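## Task

Stow every plug in the small chest by color: orange plugs in the middle drawer, blue plugs in the top drawer, green plugs in the bottom drawer. When finished, all drawers must be closed and the chest must be standing upright.

## Robot and tools

Robot: two arms, left_arm and right_arm, each with a two-finger parallel gripper. Arm bases sit roughly at (-0.006, +0.344, -0.013) m for left_arm and (+0.008, -0.332, -0.017) m for right_arm. The names do not match image sides; left_arm is the one on +y.

Frames. The scene frame has its origin at table-top height, halfway between the two arms, a little behind the table's near edge. +x points out over the table, +z points up, +y toward left_arm. Reported end_effector_position (metres) and end_effector_quat_wxyz, velocities and Hand targets use the scene frame. Commanded offsets, however, use each arm's own Hand target axes: the gripper's +z is the direction its fingers point, and the fingers open and close along its y axis. end_effector_position is the spot between the finger pads, about 1 cm short of the tips.

Command row. Every moving call uses rows of 14 numbers, each in [-1, 1], always covering both arms: left_arm dx, dy, dz, rx, ry, rz, opening, then right_arm dx, dy, dz, rx, ry, rz, opening. dx..rz are an offset (not a pose) from that arm's Hand target as it stood when the action or move began; a value of 1.0 equals 0.6 m of travel or 180 degrees. rx, ry, rz form one rotation vector. Opening is absolute, not an offset: +1 fully open (0.094 m), -1 closed. Sending all six pose numbers as 0 re-requests the current Hand target; a 0 in the opening slot is a real command (half open), so repeat the current opening to leave a gripper alone.

Tools.
- execute_actions(actions, cameras): actions is a list of actions; each action is a table of up to 15 rows, one per 1/30 s step. A short table repeats its final row to fill 15 steps. Every row counts from the pose at the action's start, not from the row before; the next action starts from the new Hand target, so repeating an offset moves further. An empty list returns state plus all camera images and the scene number.
- move(target, speed, blend, opening_speed, grip_force, blocking, cameras): straight-line motion. target is one 14-number row or a list of up to 15 rows; every row is an offset from the same starting Hand targets. speed is top path speed in m/s, 0.002 to 2.9 (default 0.25; rotation up to twice that in rad/s), one value or one per row. blend (m) rounds corners in a list; 0 stops at each. opening_speed is the change rate of the commanded opening per second on the -1..+1 scale, at least 0.2. grip_force is the per-pad limit in newtons, 10 to 50, one value or one per arm; it persists. Lower force closes slowly. blocking=false returns after about 0.5 s while the move continues. A move lasts at most 10 s and does not avoid obstacles or the other arm.
- wait(seconds 0 to 10, cameras): lets time pass holding commands.
- stop(cameras): brakes a running move.
- zoom_image(camera, region): camera is cam_high, cam_low, cam_left_wrist or cam_right_wrist; region is [x0, y0, x1, y1] pixels, at most 504 wide and tall, from the latest image.
- read_manual(section): licence text only.
- finished_scene(scene): scene is 1 or 2; ends the scene irreversibly.

Cameras: cam_high and cam_low are fixed on a beam behind the arms; each arm also carries a wrist camera. All images are 504x504.

Results. Each call reports both grippers' positions and orientations, the Hand target (last commanded pose after clipping, the base for the next offsets), joint positions, torques and velocities, motor temperatures, grip_measured (finger opening on the command scale; reads slightly wide when empty, and narrower than a held part under squeeze) and grip_effort_nm (gripper motor effort; negative means closing). Tool commands shows current commands. A move adds a 'move:' line: done means within 10 mm and 2 degrees of target and at rest; off_target, moving, held and fault describe other endings; limits=paced means the sent pose was clipped, limits=held that steps were withheld. Neither done nor off_target tells you about contact.

Practical behaviour. Orientation commands are clipped to 40 degrees from the measured orientation each step. Grippers often settle short or below the commanded point and may tilt, especially at long reach; check the result after each move and correct with the missing offset. Tiny moves may not happen or may drift sideways. An arm stopped by contact keeps pushing until you command its target back past the gripper. To release an object, command an opening well above grip_measured. Squeeze force jumps sharply once the fingers close a little past first contact, so close slowly on fragile parts.

Avoid: dropping plugs, releasing them while moving, slamming drawers or hitting the chest, table or fixtures hard. A bar under the bases, a plate behind it and a low rail near the table edge are fixtures up to about 3 cm tall and give no warning. Keep the two arms, grippers and wrist cameras apart; a press between arms can fail the scene. Don't route a path close past an arm's own base. Anything falling off the table fails the task. Motors heat when holding loads, stretching out or pushing at unreachable poses: a MOTOR HOT line appears at 75 °C, at 90 °C the arm folds and stops working, at 100 °C it goes limp. Loose objects may occasionally be nudged by the scene.

Each tool is called after "Request:" by a JSON object that holds its "op" and its "data", one argument or row to a line.

## Session

Request:
{"op": "execute_actions", "data": {
  "actions": []
}}

Scene clock: 0.00 s.
left_arm: end_effector_position=(+0.3681, +0.3961, +0.0741) grip_measured=+1.000 grip_effort_nm=n/a end_effector_quat_wxyz=(+0.560, -0.138, +0.813, +0.075) | right_arm: end_effector_position=(+0.3978, -0.3678, +0.0434) grip_measured=+1.000 grip_effort_nm=n/a end_effector_quat_wxyz=(+0.554, +0.059, +0.824, -0.102)
Joint positions: left_arm=[0.048 1.532 0.344 0.767 -0.246 -0.149 0.094] | right_arm=[0.047 1.627 0.33 0.944 0.249 -0.007 0.094]
Joint velocities: within noise
Joint torques (N m): no reading
Motor temperatures (°C): left_arm=[18 23 21 22 19 21 20] | right_arm=[19 22 24 22 17 21 20]
Heat: left arm: 23 °C; right arm: 24 °C.
Hand target: left_arm +0.3735, +0.3966, +0.0862; +0.576, -0.139, +0.802, +0.073 | right_arm +0.4017, -0.3679, +0.0527; +0.566, +0.061, +0.816, -0.101
Tool commands: left_gripper/opening=+1.0 right_gripper/opening=+1.0

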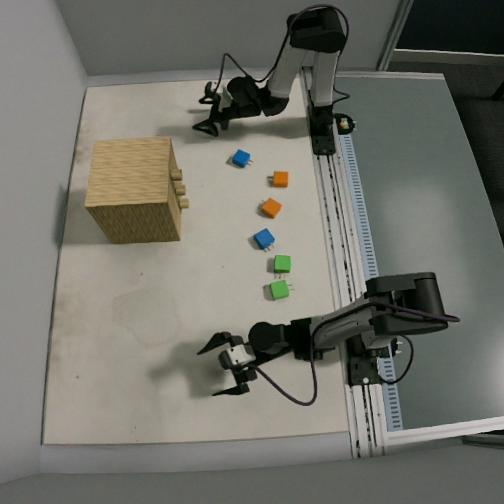

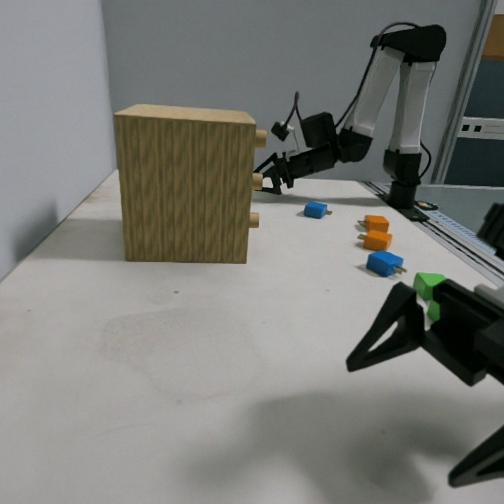

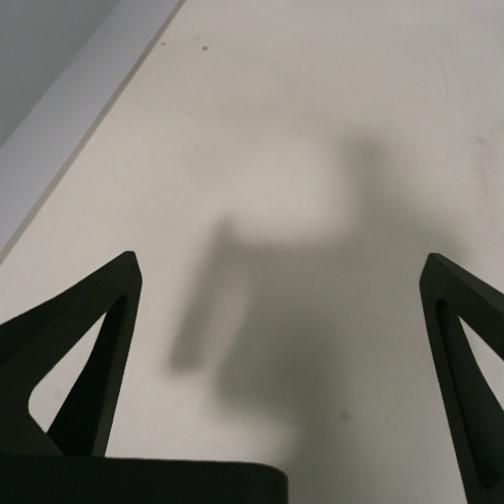

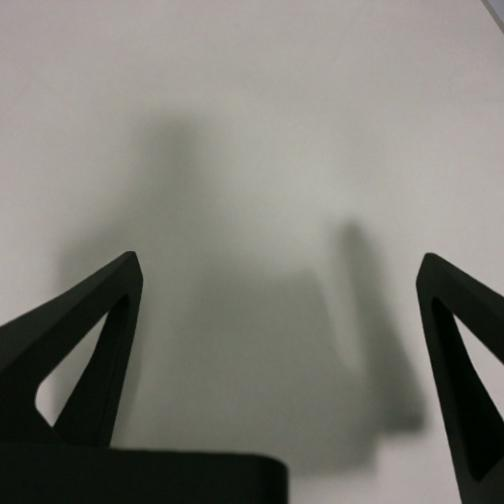

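Request:
{"op": "zoom_image", "data": {
  "camera": "cam_low",
  "region": [100, 90, 300, 290]
}}

Request:
{"op": "zoom_image", "data": {
  "camera": "cam_high",
  "region": [70, 120, 220, 270]
}}

Request:
{"op": "zoom_image", "data": {
  "camera": "cam_high",
  "region": [210, 140, 330, 310]
}}

Scaled by 2.520 from the camera's 504x504 image, which has a finer 720x720 frame.

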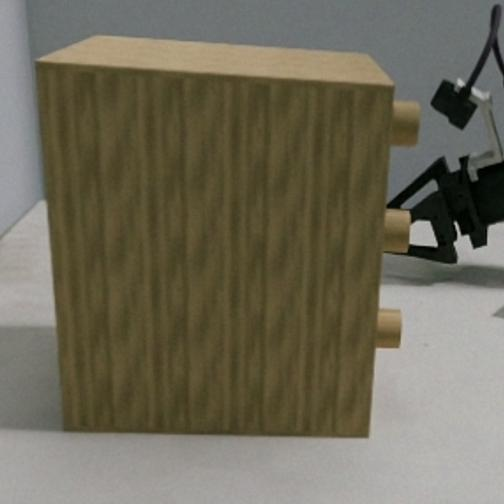

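Scaled by 3.360 from the camera's 504x504 image, which has a finer 720x720 frame.

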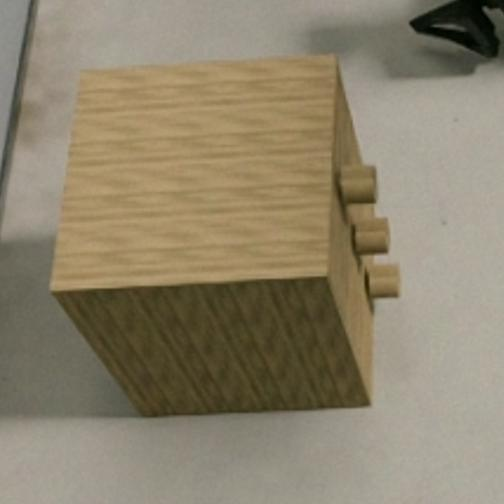

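Scaled by 2.965 from the camera's 504x504 image, which has a finer 720x720 frame.

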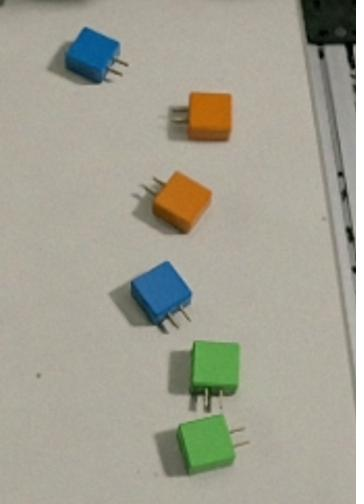

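Request:
{"op": "move", "data": {
  "target": [0.047,-0.247,-0.432,-0.009,0.394,0.013,1,0.034,0.448,-0.206,-0.0748,-0.0307,0.0084,1],
  "cameras": ["all"]
}}

Scene clock: 13.23 s.
left_arm: end_effector_position=(+0.1744, +0.1861, +0.1463) grip_measured=+1.000 grip_effort_nm=0.01 end_effector_quat_wxyz=(+0.001, -0.144, +0.990, +0.007) | right_arm: end_effector_position=(+0.3372, -0.0818, +0.0481) grip_measured=+1.000 grip_effort_nm=0.00 end_effector_quat_wxyz=(+0.606, -0.008, +0.796, +0.000)
Joint positions: left_arm=[-0.66 1.487 1.353 -1.463 0.022 -0.967 0.094] | right_arm=[1.035 1.874 0.589 0.873 0.953 0.336 0.094]
Joint torques (N m): left_arm=[-0.01 -5.29 8.03 0.25 0.05 -0.1] | right_arm=[0.08 -5.78 6.72 1.59 0.32 0.08]
Heat: left arm: 26 °C; right arm: 25 °C.
Hand target: left_arm +0.1765, +0.1799, +0.1505; +0.000, -0.148, +0.989, +0.001 | right_arm +0.3392, -0.0781, +0.0497; +0.609, +0.000, +0.793, +0.000
Off the commanded pose: left_arm 0.008 m, 1 deg | right_arm 0.005 m, 1 deg.
move: done
camera_calibration:
cam_left_wrist: T_world_to_cam=[[0.254233, -0.964578, -0.0703927, 0.153777], [-0.718636, -0.237117, 0.65371, 0.0859948], [-0.647246, -0.115608, -0.753464, 0.370495], [0, 0, 0, 1]] pos_world=[0.262505, 0.211553, 0.233763]
cam_right_wrist: T_world_to_cam=[[0.049417, -0.998022, -0.0388482, -0.0882003], [-0.835975, -0.0200465, -0.548402, 0.316654], [0.546539, 0.0595765, -0.835312, -0.0119131], [0, 0, 0, 1]] pos_world=[0.275584, -0.0809683, 0.160276]

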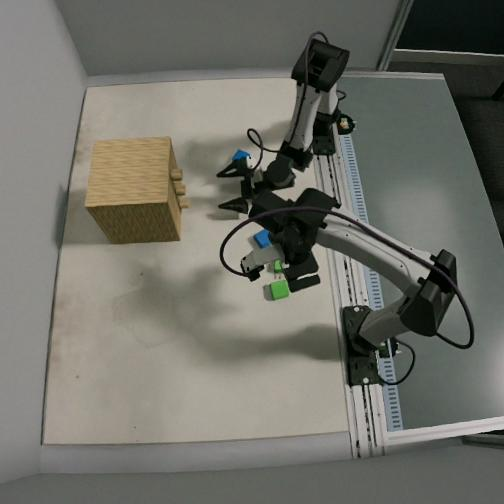

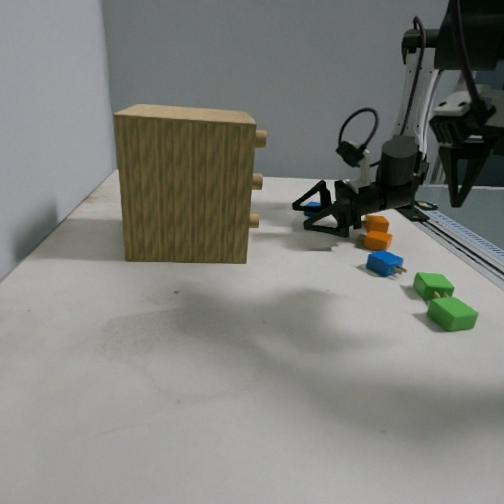

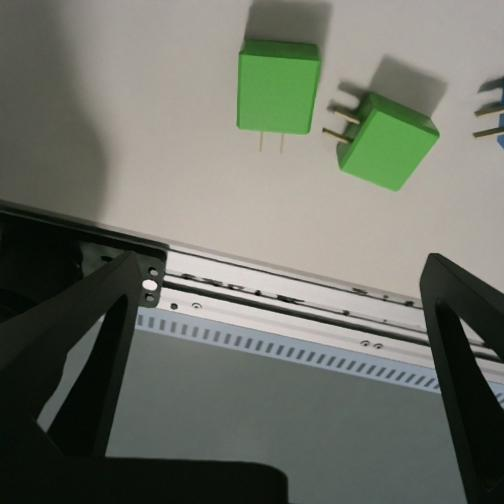

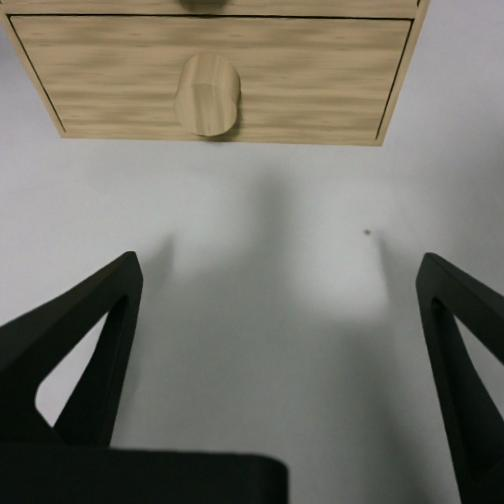

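Request:
{"op": "move", "data": {
  "target": [-0.038,0.002,0.214,0,0,0,1,-0.033,0.052,0.167,0,0,0,1],
  "speed": 0.15,
  "cameras": ["all"]
}}

Scene clock: 18.60 s.
left_arm: end_effector_position=(+0.1938, +0.1893, +0.0248) grip_measured=+1.000 grip_effort_nm=0.01 end_effector_quat_wxyz=(+0.001, -0.148, +0.989, +0.006) | right_arm: end_effector_position=(+0.4370, -0.0525, +0.0437) grip_measured=+1.000 grip_effort_nm=0.01 end_effector_quat_wxyz=(+0.608, +0.003, +0.794, -0.003)
Joint positions: left_arm=[-0.618 1.595 0.964 -0.966 0.023 -0.934 0.094] | right_arm=[0.859 2.112 0.959 0.82 0.809 0.248 0.094]
Joint torques (N m): left_arm=[1.18 -6.3 5.63 0.48 0.14 0.1] | right_arm=[-0.38 -8.09 7.71 1.7 0.03 -0.06]
Heat: left arm: 25 °C; right arm: 26 °C.
Hand target: left_arm +0.1979, +0.1878, +0.0221; +0.000, -0.148, +0.989, +0.001 | right_arm +0.4411, -0.0467, +0.0431; +0.609, +0.000, +0.793, +0.000
Off the commanded pose: left_arm 0.005 m, 1 deg | right_arm 0.007 m, 1 deg.
move: done
camera_calibration:
cam_left_wrist: T_world_to_cam=[[0.263339, -0.962271, -0.0684691, 0.141248], [-0.716208, -0.242562, 0.654378, 0.180586], [-0.646296, -0.123285, -0.753062, 0.293155], [0, 0, 0, 1]] pos_world=[0.281606, 0.215863, 0.112263]
cam_right_wrist: T_world_to_cam=[[0.0278992, -0.998541, -0.0462394, -0.0542624], [-0.83272, 0.00237355, -0.55369, 0.398202], [0.552991, 0.0539519, -0.831438, -0.0751686], [0, 0, 0, 1]] pos_world=[0.374672, -0.0510729, 0.155473]

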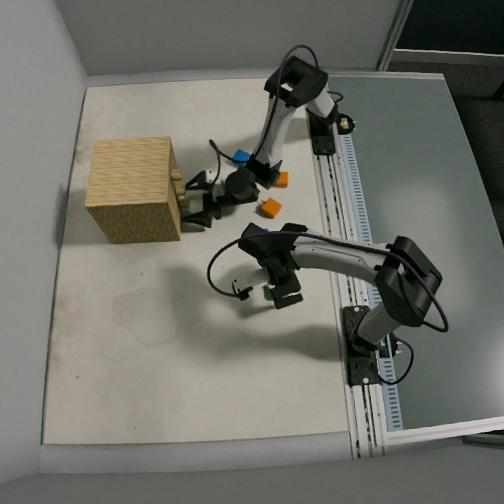

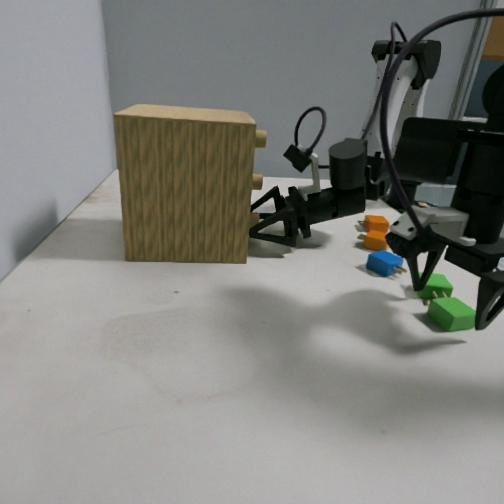

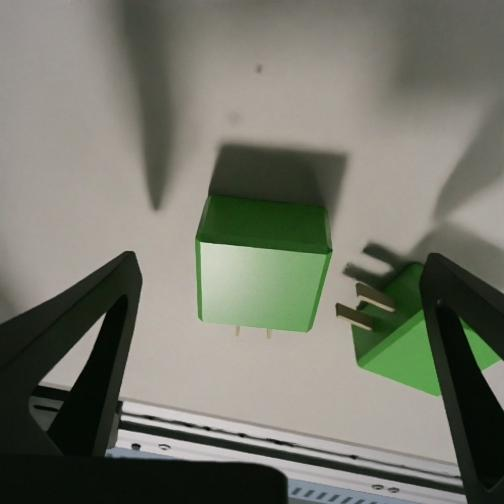

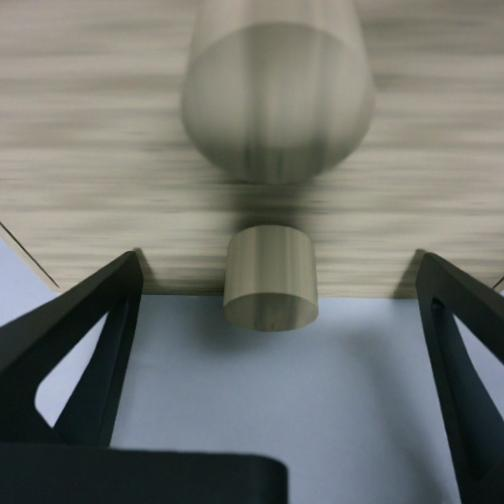

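Request:
{"op": "move", "data": {
  "target": [
    [0,0.009,0,0,0,0,0,0,0.006,0.007,0,0,0,1],
    [0,0.009,0.013,0,0,0,0,0,0.006,0.007,0,0,0,-0.75],
    [0,0.009,0.013,0,0,0,-0.5,0,0.006,0.007,0,0,0,-0.75]
  ],
  "opening_speed": 1.5,
  "cameras": ["all"]
}}

Scene clock: 24.37 s.
left_arm: end_effector_position=(+0.1931, +0.1938, +0.0169) grip_measured=-0.151 grip_effort_nm=-1.02 end_effector_quat_wxyz=(+0.000, -0.148, +0.989, +0.006) | right_arm: end_effector_position=(+0.4408, -0.0491, +0.0422) grip_measured=-0.420 grip_effort_nm=-1.02 end_effector_quat_wxyz=(+0.607, +0.002, +0.794, -0.004)
Joint positions: left_arm=[-0.606 1.595 0.93 -0.931 0.024 -0.921 0.04] | right_arm=[0.857 2.128 0.983 0.81 0.807 0.247 0.027]
Joint torques (N m): left_arm=[1.39 -6.26 5.38 0.53 0.07 0.13] | right_arm=[-0.4 -8.23 7.83 1.72 0.04 -0.06]
Heat: left arm: 24 °C; right arm: 27 °C.
Hand target: left_arm +0.1963, +0.1929, +0.0143; +0.000, -0.148, +0.989, +0.000 | right_arm +0.4451, -0.0432, +0.0419; +0.609, +0.000, +0.793, +0.000
Off the commanded pose: left_arm 0.004 m, 1 deg | right_arm 0.007 m, 1 deg.
move: done
camera_calibration:
cam_left_wrist: T_world_to_cam=[[0.262889, -0.962456, -0.0675816, 0.145385], [-0.716028, -0.241567, 0.654942, 0.186107], [-0.646679, -0.123787, -0.752651, 0.28742], [0, 0, 0, 1]] pos_world=[0.280906, 0.220463, 0.104263]
cam_right_wrist: T_world_to_cam=[[0.0284514, -0.998634, -0.0438228, -0.0514289], [-0.833699, 0.000480569, -0.552219, 0.400805], [0.551486, 0.0522464, -0.832547, -0.0780786], [0, 0, 0, 1]] pos_world=[0.378673, -0.0474719, 0.154074]

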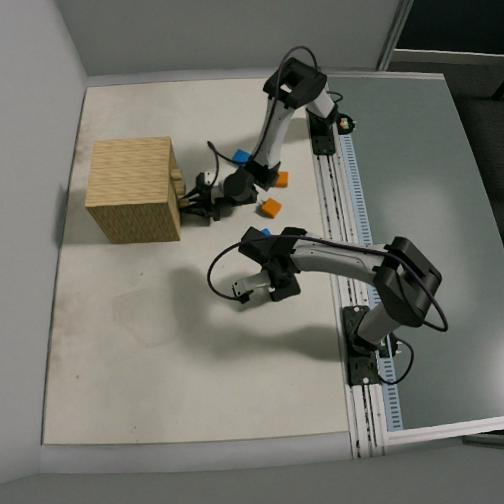

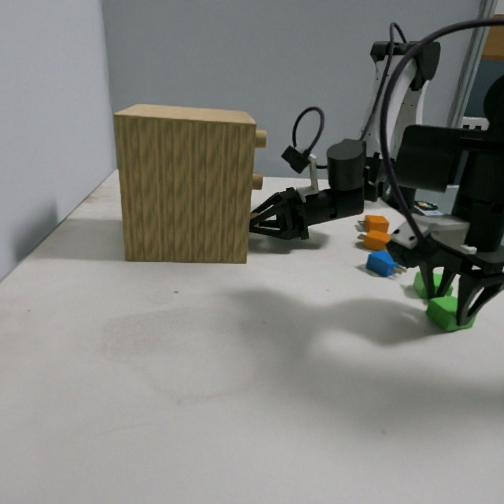

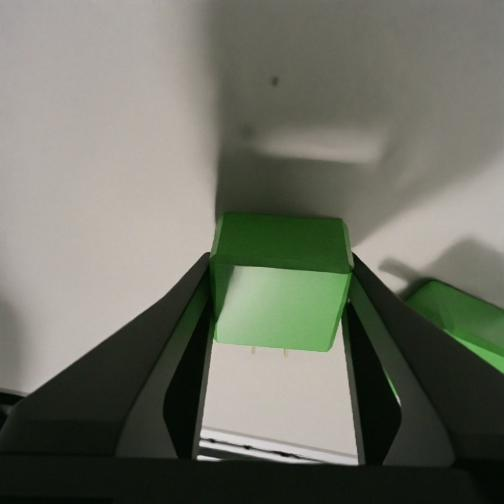

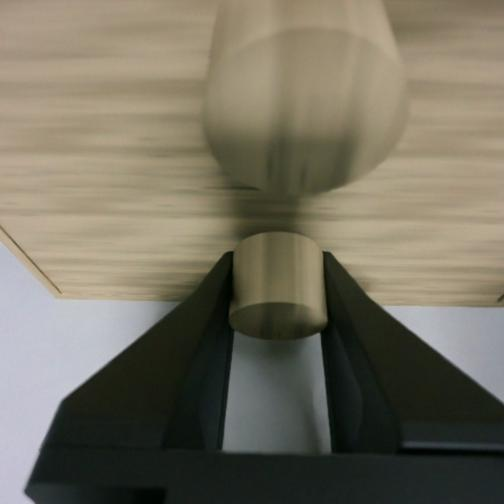

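Request:
{"op": "move", "data": {
  "target": [0,0,-0.2,0,0,0,-0.5,0.060,0,-0.225,0,0,0,-0.75],
  "speed": 0.12,
  "cameras": ["all"]
}}

Scene clock: 28.90 s.
left_arm: end_effector_position=(+0.1919, +0.1947, +0.1183) grip_measured=-0.151 grip_effort_nm=-1.02 end_effector_quat_wxyz=(-0.018, -0.149, +0.988, +0.023) | right_arm: end_effector_position=(+0.3099, -0.0457, +0.0340) grip_measured=-0.420 grip_effort_nm=-1.02 end_effector_quat_wxyz=(+0.611, +0.003, +0.792, -0.007)
Joint positions: left_arm=[-0.592 1.56 1.307 -1.395 0.024 -0.907 0.04] | right_arm=[1.177 1.981 0.695 0.772 1.107 0.466 0.027]
Joint torques (N m): left_arm=[1.46 -10.99 8.09 0.12 0.09 0.14] | right_arm=[0.66 -11 4.21 1.17 0.19 0.06]
Heat: left arm: 25 °C; right arm: 27 °C.
Hand target: left_arm +0.1964, +0.1928, +0.1344; +0.000, -0.148, +0.989, +0.000 | right_arm +0.3054, -0.0433, +0.0419; +0.609, +0.000, +0.793, +0.000
Off the commanded pose: left_arm 0.017 m, 3 deg | right_arm 0.009 m, 1 deg.
move: off_target (left_arm)
camera_calibration:
cam_left_wrist: T_world_to_cam=[[0.260215, -0.95966, -0.10649, 0.157893], [-0.687728, -0.261625, 0.677188, 0.114884], [-0.677731, -0.102978, -0.728064, 0.362184], [0, 0, 0, 1]] pos_world=[0.283386, 0.218877, 0.202709]
cam_right_wrist: T_world_to_cam=[[0.0240252, -0.998884, -0.0406704, -0.0433437], [-0.829354, 0.00280097, -0.558717, 0.286169], [0.558207, 0.0471535, -0.82836, -0.0153903], [0, 0, 0, 1]] pos_world=[0.246968, -0.0433712, 0.145376]

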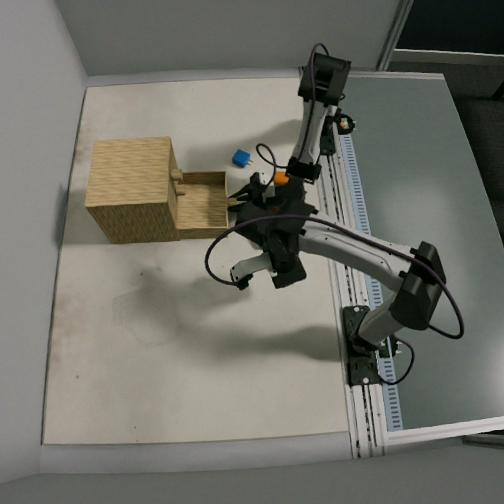

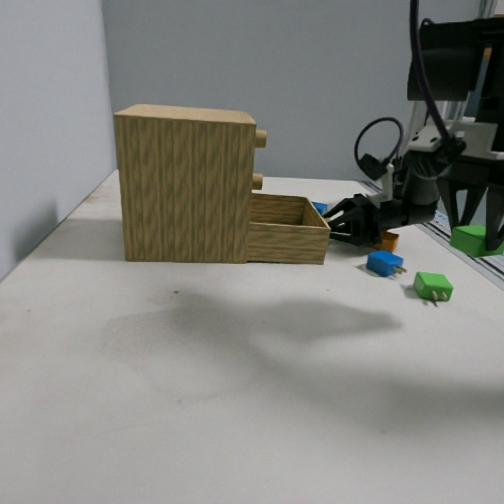

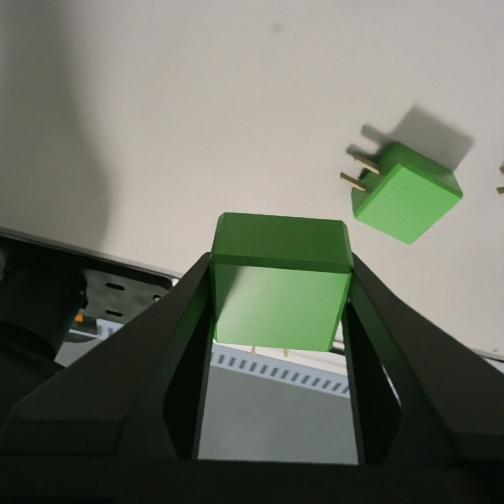

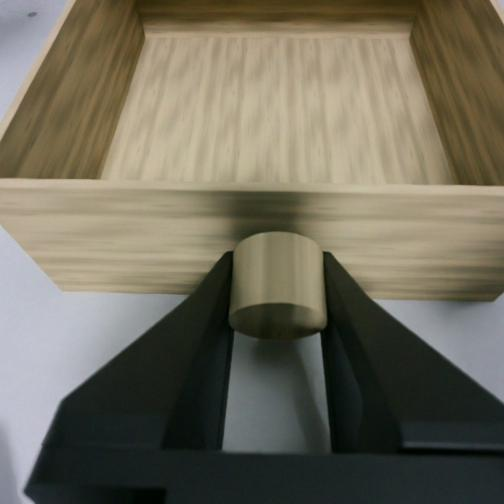

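Request:
{"op": "move", "data": {
  "target": [
    [0,0,0,0,0,0,-0.5,0,0,0,0,0,0,0.3],
    [0,0,-0.05,0,0,0,-0.5,-0.039,0,-0.114,0,0,0,0.3],
    [0,0,-0.05,0,0,0,-0.5,-0.144,-0.273,-0.092,0.098,0.410,0.128,1]
  ],
  "cameras": ["cam_high","cam_right_wrist"]
}}

Scene clock: 37.53 s.
left_arm: end_effector_position=(+0.1929, +0.1939, +0.1521) grip_measured=-0.151 grip_effort_nm=-1.02 end_effector_quat_wxyz=(-0.013, -0.149, +0.989, +0.018) | right_arm: end_effector_position=(+0.2715, -0.2098, +0.1352) grip_measured=+0.998 grip_effort_nm=0.10 end_effector_quat_wxyz=(+0.000, +0.235, +0.972, -0.005)
Joint positions: left_arm=[-0.588 1.56 1.442 -1.515 0.024 -0.903 0.04] | right_arm=[0.482 1.6 1.488 -1.431 0.02 0.926 0.094]
Joint torques (N m): left_arm=[1.28 -9.32 8.25 0.18 0.06 0.13] | right_arm=[-0.57 -5.08 9.1 0.21 -0.06 -0.06]
Motor temperatures (°C): left_arm=[18 25 26 23 19 21 21] | right_arm=[19 26 28 25 16 21 20]
Heat: left arm: 26 °C; right arm: 28 °C.
Hand target: left_arm +0.1964, +0.1928, +0.1644; +0.000, -0.148, +0.989, +0.000 | right_arm +0.2744, -0.2071, +0.1398; -0.002, +0.233, +0.972, +0.000
Off the commanded pose: left_arm 0.013 m, 3 deg | right_arm 0.006 m, 1 deg.
move: off_target (left_arm)
camera_calibration:
cam_right_wrist: T_world_to_cam=[[-0.4882, -0.871933, -0.0373251, -0.0370386], [-0.668869, 0.346346, 0.657768, 0.175326], [-0.560602, 0.346088, -0.752295, 0.453859], [0, 0, 0, 1]] pos_world=[0.353622, -0.250094, 0.22473]
Images, in order (width x height): cam_high 504x504, cam_right_wrist 504x504.

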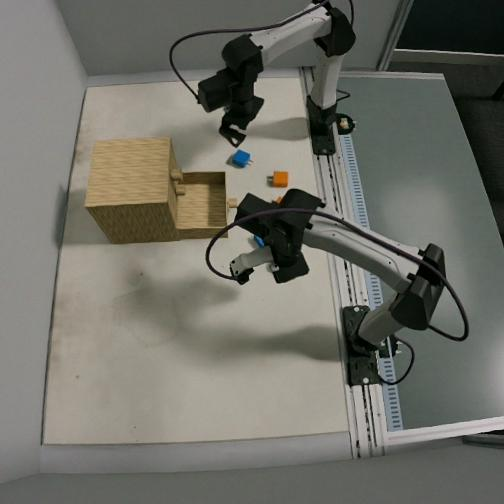

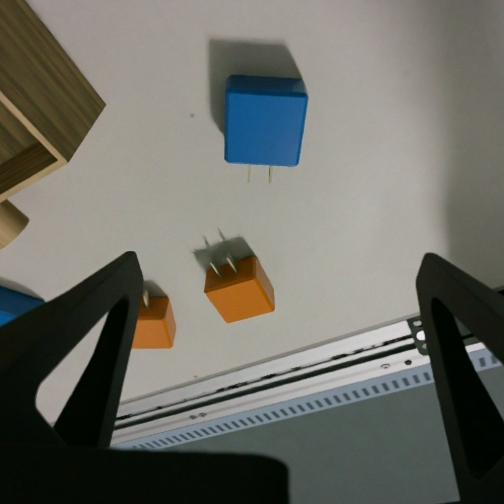

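Request:
{"op": "move", "data": {
  "target": [
    [-0.191,-0.395,0,0,0,0.594,-0.5,-0.003,0.0105,0.12,0,0,0,0.2],
    [-0.191,-0.395,0.1,0,0,0.594,-0.5,-0.003,0.0105,0.208,0,0,0,0.2],
    [-0.191,-0.395,0.1,0,0,0.594,-0.5,-0.003,0.0105,0.208,0,0,0,-0.5]
  ],
  "cameras": ["all"]
}}

Scene clock: 46.67 s.
left_arm: end_effector_position=(+0.3756, +0.0030, +0.1096) grip_measured=-0.151 grip_effort_nm=-1.02 end_effector_quat_wxyz=(+0.092, +0.697, +0.711, +0.008) | right_arm: end_effector_position=(+0.2793, -0.2040, +0.0188) grip_measured=-0.137 grip_effort_nm=-1.02 end_effector_quat_wxyz=(+0.003, +0.235, +0.972, -0.001)
Joint positions: left_arm=[-0.692 2.558 2.727 -1.57 0.03 0.835 0.04] | right_arm=[0.482 1.687 1.114 -0.961 0.018 0.926 0.041]
Joint torques (N m): left_arm=[0.27 -14.91 6 0.77 0.17 0.16] | right_arm=[-0.23 -5.74 5.86 0.44 -0.04 -0.02]
Heat: left arm: 27 °C; right arm: 28 °C.
Hand target: left_arm +0.3753, -0.0001, +0.1041; +0.000, +0.706, +0.708, +0.000 | right_arm +0.2785, -0.2021, +0.0150; -0.002, +0.233, +0.972, +0.000
Off the commanded pose: left_arm 0.006 m, 11 deg | right_arm 0.004 m, 1 deg.
joint read past its limit (left arm) — joint 4 (wrist pitch), lower limit.
joint sent to its limit (left arm) — joint 4 (wrist pitch), lower limit. The joint targets are off in orientation, not in position.
move: off_target (left_arm)
camera_calibration:
cam_left_wrist: T_world_to_cam=[[-0.98017, -0.00361321, -0.198124, 0.398251], [-0.115039, 0.82447, 0.55409, -0.00790613], [0.161345, 0.565894, -0.808536, 0.152193], [0, 0, 0, 1]] pos_world=[0.364889, -0.0781677, 0.206337]
cam_right_wrist: T_world_to_cam=[[-0.4879, -0.871659, -0.0465297, -0.0324087], [-0.674166, 0.342423, 0.654405, 0.255892], [-0.554485, 0.350653, -0.754711, 0.367945], [0, 0, 0, 1]] pos_world=[0.360722, -0.244894, 0.108727]

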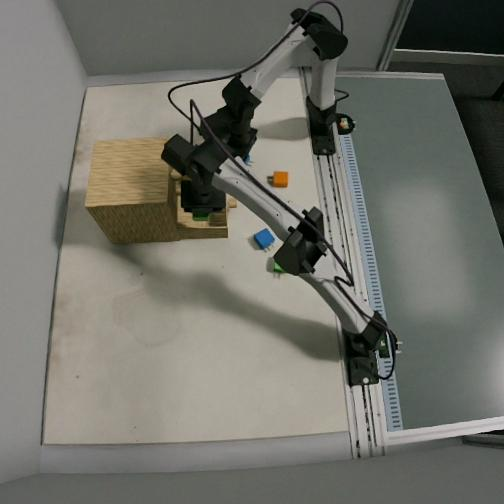

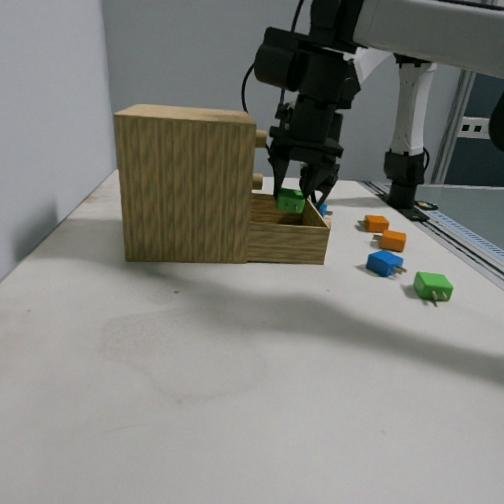

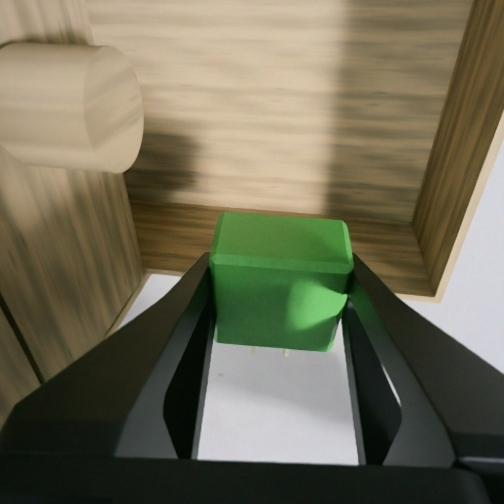

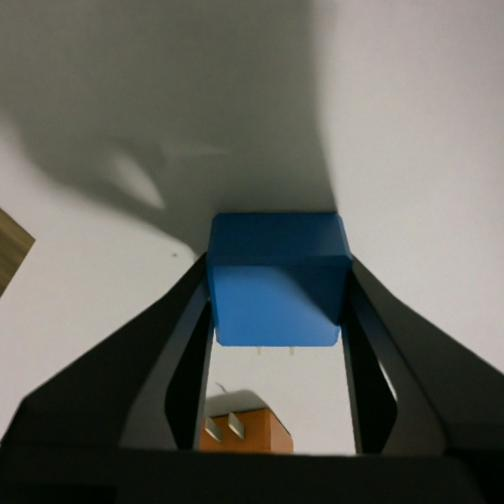

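Request:
{"op": "move", "data": {
  "target": [
    [-0.042,-0.017,0.092,0,0,0,-0.5,0,0,-0.175,0,0,0,-0.5],
    [-0.042,-0.017,0.092,0,0,0,0.25,0,0,-0.175,0,0,0,-0.5],
    [-0.042,-0.017,-0.12,0,0,0,0.25,0,0,-0.175,0,0,0,-0.5]
  ],
  "opening_speed": 1,
  "speed": 0.2,
  "cameras": ["all"]
}}

Scene clock: 52.27 s.
left_arm: end_effector_position=(+0.3626, -0.0263, +0.1426) grip_measured=+0.247 grip_effort_nm=0.14 end_effector_quat_wxyz=(+0.144, +0.703, +0.697, +0.005) | right_arm: end_effector_position=(+0.2775, -0.2060, +0.1031) grip_measured=-0.137 grip_effort_nm=-1.02 end_effector_quat_wxyz=(-0.017, +0.234, +0.972, -0.018)
Joint positions: left_arm=[-0.748 2.538 2.813 -1.57 0.03 0.804 0.059] | right_arm=[0.482 1.664 1.429 -1.351 0.018 0.926 0.041]
Joint torques (N m): left_arm=[1.06 -20.98 7.35 1 0.11 -0.02] | right_arm=[0.01 -9.62 8.87 0.11 -0.05 0.02]
Motor temperatures (°C): left_arm=[18 31 27 22 19 21 21] | right_arm=[19 27 28 23 16 21 20]
Heat: left arm: 31 °C; right arm: 28 °C.
Hand target: left_arm +0.3652, -0.0255, +0.1762; +0.000, +0.707, +0.708, +0.000 | right_arm +0.2789, -0.2022, +0.1199; -0.002, +0.233, +0.972, +0.000
Off the commanded pose: left_arm 0.034 m, 17 deg | right_arm 0.017 m, 3 deg.
joint read past its limit (left arm) — joint 4 (wrist pitch), lower limit.
joint sent to its limit (left arm) — joint 4 (wrist pitch), lower limit. The joint targets are off in orientation, not in position.
move: off_target (left_arm, right_arm); target 2's new opening was sent with left_arm's hand 0.006 m and 5 deg from that target
camera_calibration:
cam_left_wrist: T_world_to_cam=[[-0.963141, 0.00772567, -0.268886, 0.396135], [-0.12756, 0.866934, 0.481823, 0.0124407], [0.236829, 0.498363, -0.833994, 0.172033], [0, 0, 0, 1]] pos_world=[0.342378, -0.0995804, 0.243995]
cam_right_wrist: T_world_to_cam=[[-0.488584, -0.87251, -0.00335511, -0.0355309], [-0.642813, 0.357354, 0.677562, 0.192205], [-0.589981, 0.333203, -0.735458, 0.435491], [0, 0, 0, 1]] pos_world=[0.363123, -0.244793, 0.189935]

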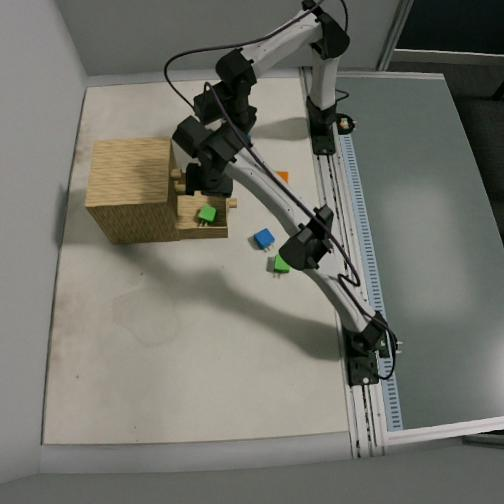

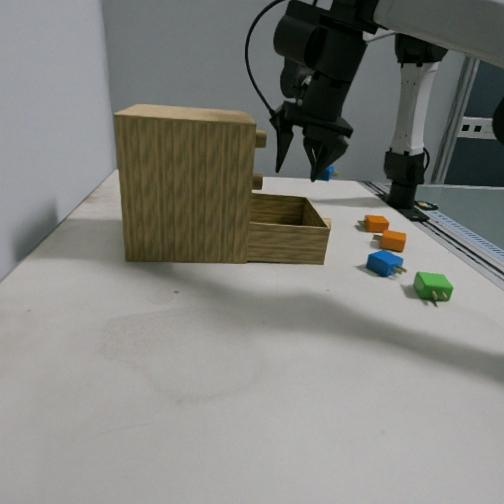

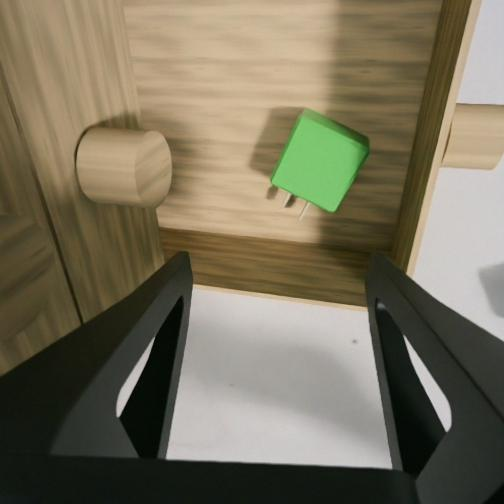

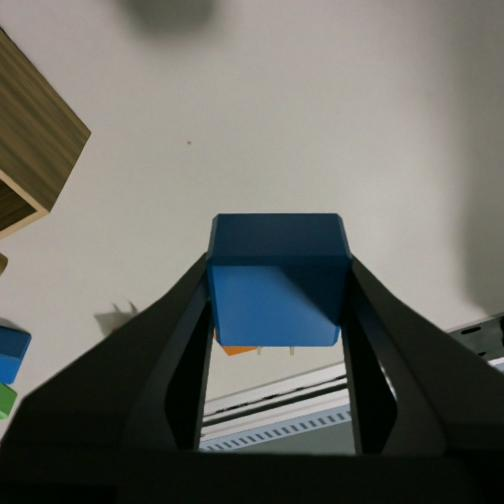

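Request:
{"op": "move", "data": {
  "target": [
    [0.256,-0.293,0.127,0,0,0,0.5,0,0,0,0,0,0,-0.5],
    [0.256,-0.293,0.267,0,0,0,0.5,0,0,0,0,0,0,-0.5]
  ],
  "blend": [0.02,0],
  "cameras": ["all"]
}}

Scene clock: 56.47 s.
left_arm: end_effector_position=(+0.1882, +0.1325, +0.0204) grip_measured=+0.497 grip_effort_nm=0.14 end_effector_quat_wxyz=(-0.003, +0.708, +0.706, +0.003) | right_arm: end_effector_position=(+0.2775, -0.2060, +0.1031) grip_measured=-0.137 grip_effort_nm=-1.02 end_effector_quat_wxyz=(-0.017, +0.234, +0.972, -0.018)
Joint positions: left_arm=[-0.786 1.719 1.085 -0.956 0.03 0.77 0.07] | right_arm=[0.482 1.664 1.429 -1.351 0.018 0.926 0.041]
Joint torques (N m): left_arm=[-0.06 -7.12 5.76 0.52 0.15 -0.11] | right_arm=[0.03 -9.62 8.84 0.12 -0.04 0.02]
Heat: left arm: 35 °C; right arm: 28 °C.
Hand target: left_arm +0.1892, +0.1279, +0.0161; +0.000, +0.706, +0.708, +0.000 | right_arm +0.2789, -0.2022, +0.1199; -0.002, +0.233, +0.972, +0.000
Off the commanded pose: left_arm 0.006 m, 1 deg | right_arm 0.017 m, 3 deg.
move: off_target (right_arm)
camera_calibration:
cam_left_wrist: T_world_to_cam=[[-0.997843, 0.0346473, -0.0557567, 0.192674], [-0.0111025, 0.74806, 0.663539, -0.0985122], [0.0646991, 0.662727, -0.746061, 0.0410781], [0, 0, 0, 1]] pos_world=[0.188506, 0.0397939, 0.106756]
cam_right_wrist: T_world_to_cam=[[-0.488584, -0.87251, -0.00335511, -0.0355309], [-0.642813, 0.357354, 0.677562, 0.192205], [-0.589981, 0.333203, -0.735458, 0.435491], [0, 0, 0, 1]] pos_world=[0.363123, -0.244793, 0.189935]

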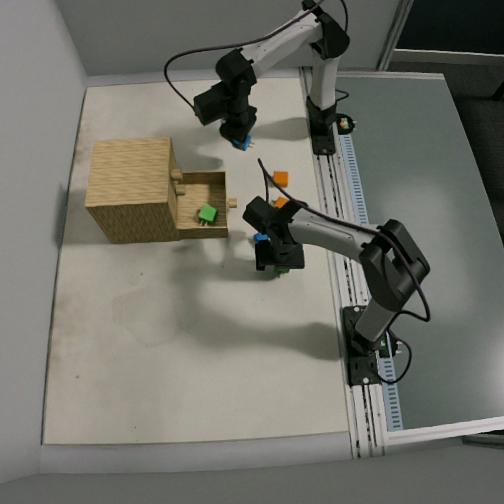

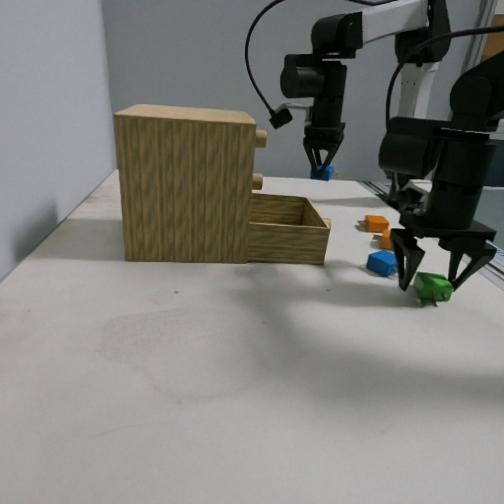

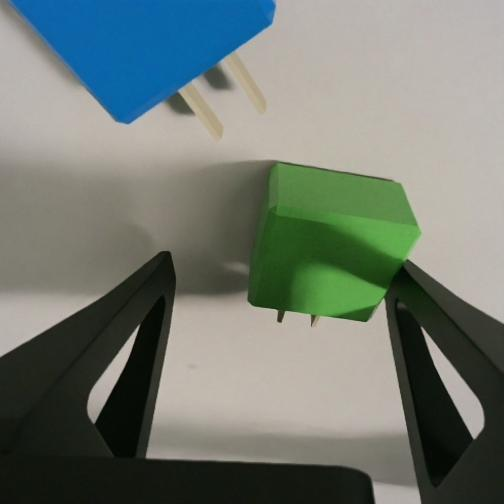

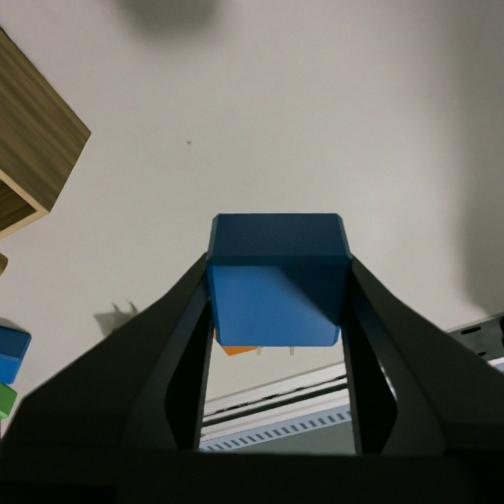

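Request:
{"op": "move", "data": {
  "target": [
    [0,-0.02,0,0,0,0.03,0.9,0,0,0,0,0,0,-0.5],
    [0,-0.02,0.005,0,0,0.03,-0.5,0,0,0,0,0,0,-0.5],
    [0,-0.02,-0.16,0,0,0.03,-0.5,0,0,0,0,0,0,-0.5]
  ],
  "opening_speed": 1.2,
  "cameras": ["cam_high","cam_left_wrist"]
}}

Scene clock: 61.10 s.
left_arm: end_effector_position=(+0.1735, +0.1309, +0.0993) grip_measured=-0.135 grip_effort_nm=-1.02 end_effector_quat_wxyz=(-0.022, +0.736, +0.677, +0.003) | right_arm: end_effector_position=(+0.2775, -0.2060, +0.1031) grip_measured=-0.137 grip_effort_nm=-1.02 end_effector_quat_wxyz=(-0.017, +0.234, +0.972, -0.018)
Joint positions: left_arm=[-0.818 1.653 1.335 -1.308 0.03 0.82 0.041] | right_arm=[0.482 1.664 1.429 -1.351 0.018 0.926 0.041]
Joint torques (N m): left_arm=[1.09 -11.18 7.88 0.23 0.15 0.12] | right_arm=[0.02 -9.63 8.85 0.12 -0.05 0.02]
Heat: left arm: 34 °C; right arm: 29 °C.
Hand target: left_arm +0.1772, +0.1278, +0.1121; +0.000, +0.739, +0.674, +0.000 | right_arm +0.2789, -0.2022, +0.1199; -0.002, +0.233, +0.972, +0.000
Off the commanded pose: left_arm 0.014 m, 3 deg | right_arm 0.017 m, 3 deg.
move: off_target (left_arm, right_arm)
camera_calibration:
cam_left_wrist: T_world_to_cam=[[-0.99289, 0.115806, -0.0275422, 0.168278], [0.0659391, 0.727711, 0.682707, -0.162384], [0.0991046, 0.676037, -0.730173, 0.0926442], [0, 0, 0, 1]] pos_world=[0.168608, 0.0360497, 0.183141]
Images, in order (width x height): cam_high 504x504, cam_left_wrist 504x504.

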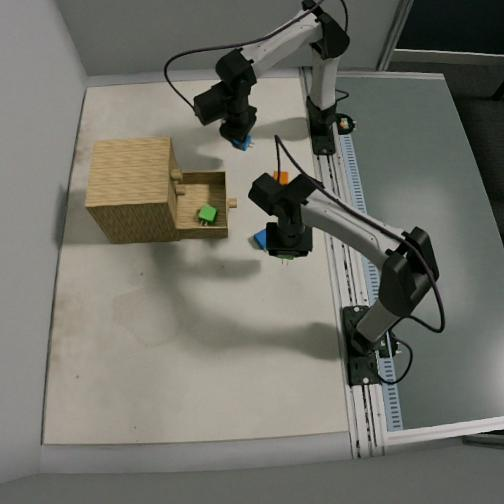

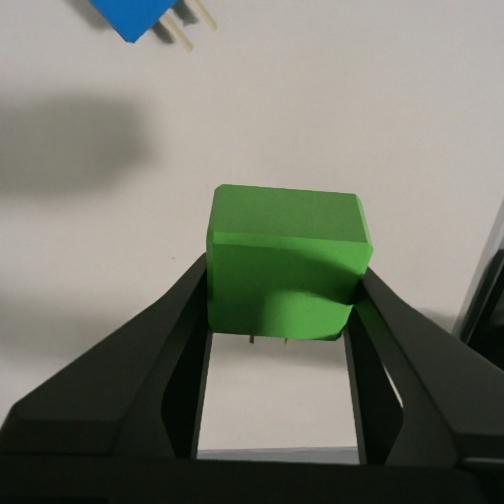

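Request:
{"op": "move", "data": {
  "target": [
    [-0.282,0.345,-0.013,0,0,-0.03,-0.5,0.081,-0.135,0,0,0,0,-0.5],
    [-0.282,0.345,0.103,0,0,-0.03,-0.5,0.081,-0.135,0,0,0,0,-0.5],
    [-0.282,0.345,0.103,0,0,-0.03,0.25,0.081,-0.135,0,0,0,0,-0.5],
    [-0.282,0.345,-0.1,0,0,-0.03,0.25,0.081,-0.135,0,0,0,0,-0.5]
  ],
  "opening_speed": 1.2,
  "cameras": ["all"]
}}

Scene clock: 67.30 s.
left_arm: end_effector_position=(+0.3607, -0.0599, +0.1427) grip_measured=+0.247 grip_effort_nm=0.14 end_effector_quat_wxyz=(+0.183, +0.702, +0.688, -0.001) | right_arm: end_effector_position=(+0.2035, -0.2510, +0.1157) grip_measured=-0.137 grip_effort_nm=-1.02 end_effector_quat_wxyz=(-0.003, +0.234, +0.972, -0.007)
Joint positions: left_arm=[-0.795 2.571 2.853 -1.497 0.03 0.766 0.059] | right_arm=[0.444 1.302 1.139 -1.387 0.018 0.886 0.041]
Joint torques (N m): left_arm=[1.62 -20.46 7.13 1.29 0.16 -0.11] | right_arm=[-0.79 -5.86 6.12 0.21 -0.06 -0.06]
Motor temperatures (°C): left_arm=[18 37 27 22 19 21 21] | right_arm=[19 28 29 23 16 21 21]
Heat: left arm: 37 °C; right arm: 29 °C.
Hand target: left_arm +0.3677, -0.0598, +0.1720; +0.000, +0.706, +0.708, +0.000 | right_arm +0.1988, -0.2524, +0.1201; -0.002, +0.233, +0.972, +0.000
Off the commanded pose: left_arm 0.030 m, 21 deg | right_arm 0.007 m, 1 deg.
elbow stopped short (left arm): the move would have taken joint 3 (elbow) straighter than the controller allows.
move: off_target (left_arm); target 3's new opening was sent with left_arm's hand 0.010 m and 10 deg from that target
camera_calibration:
cam_left_wrist: T_world_to_cam=[[-0.949239, 0.00200761, -0.314549, 0.395776], [-0.136907, 0.89766, 0.418884, 0.0555336], [0.283199, 0.440685, -0.851819, 0.171659], [0, 0, 0, 1]] pos_world=[0.334675, -0.126292, 0.247451]
cam_right_wrist: T_world_to_cam=[[-0.48669, -0.872975, -0.032366, -0.108053], [-0.66516, 0.346304, 0.661541, 0.155786], [-0.5663, 0.343494, -0.749211, 0.415485], [0, 0, 0, 1]] pos_world=[0.286323, -0.290993, 0.20473]

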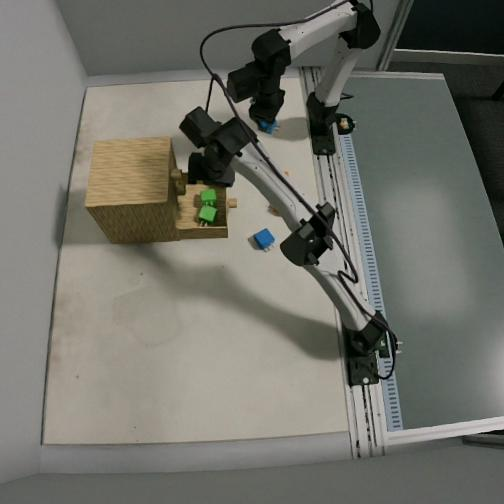

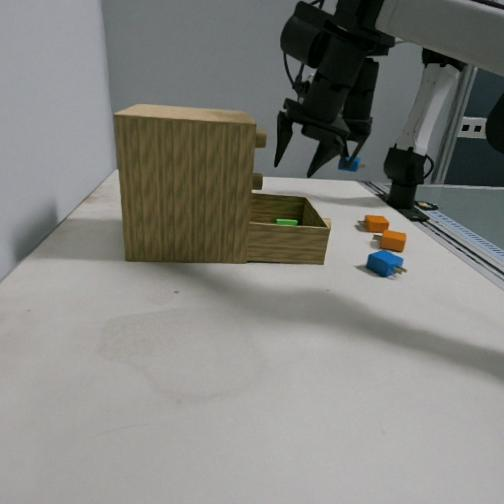

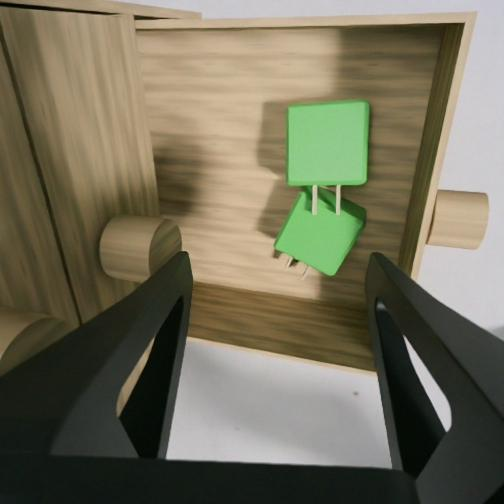

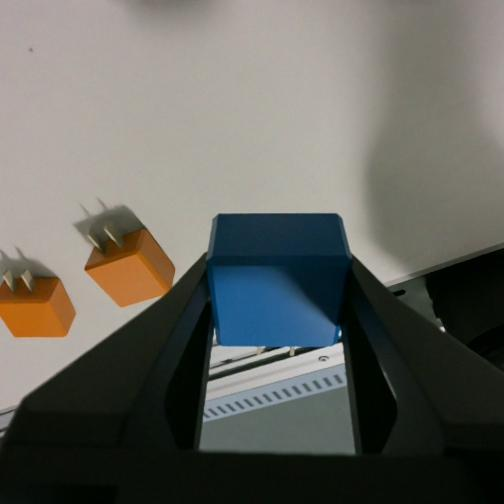

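Request:
{"op": "move", "data": {
  "target": [0.025,-0.247,0.053,-0.323,-0.323,-0.421,-1,0,0,0,0,0,0,-0.5],
  "cameras": ["cam_high","cam_left_wrist"]
}}

Scene clock: 73.17 s.
left_arm: end_effector_position=(+0.2174, -0.0402, +0.1331) grip_measured=-0.995 grip_effort_nm=-0.26 end_effector_quat_wxyz=(+0.597, +0.016, +0.802, +0.005) | right_arm: end_effector_position=(+0.2035, -0.2510, +0.1157) grip_measured=-0.137 grip_effort_nm=-1.02 end_effector_quat_wxyz=(-0.003, +0.234, +0.972, -0.007)
Joint positions: left_arm=[-1.386 1.94 1.316 -0.453 -1.198 -1.035 0] | right_arm=[0.444 1.302 1.139 -1.387 0.018 0.886 0.041]
Joint torques (N m): left_arm=[0.25 -10.04 8.51 1.11 -0.78 -0.2] | right_arm=[-0.77 -5.85 6.12 0.21 -0.06 -0.06]
Heat: left arm: 39 °C; right arm: 29 °C.
Hand target: left_arm +0.2194, -0.0450, +0.1401; +0.609, -0.001, +0.793, +0.001 | right_arm +0.1988, -0.2524, +0.1201; -0.002, +0.233, +0.972, +0.000
Off the commanded pose: left_arm 0.009 m, 3 deg | right_arm 0.007 m, 1 deg.
move: off_target (left_arm)
camera_calibration:
cam_left_wrist: T_world_to_cam=[[0.0254806, -0.996965, -0.0735657, -0.0273707], [-0.84619, 0.0176724, -0.532588, 0.267675], [0.532272, 0.0758212, -0.843171, 0.125453], [0, 0, 0, 1]] pos_world=[0.160426, -0.0415301, 0.246325]
Images, in order (width x height): cam_high 504x504, cam_left_wrist 504x504.

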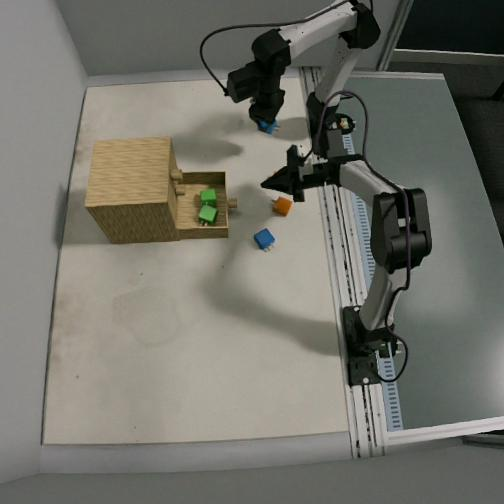

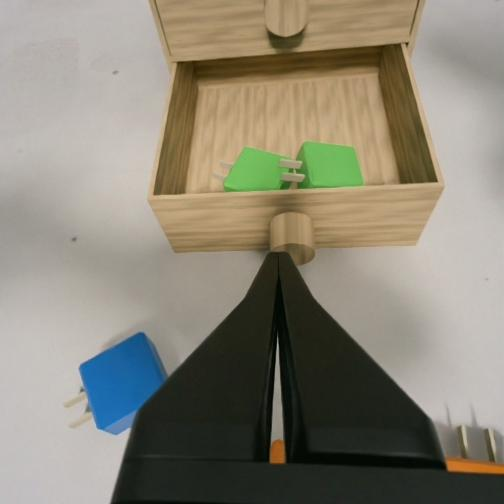

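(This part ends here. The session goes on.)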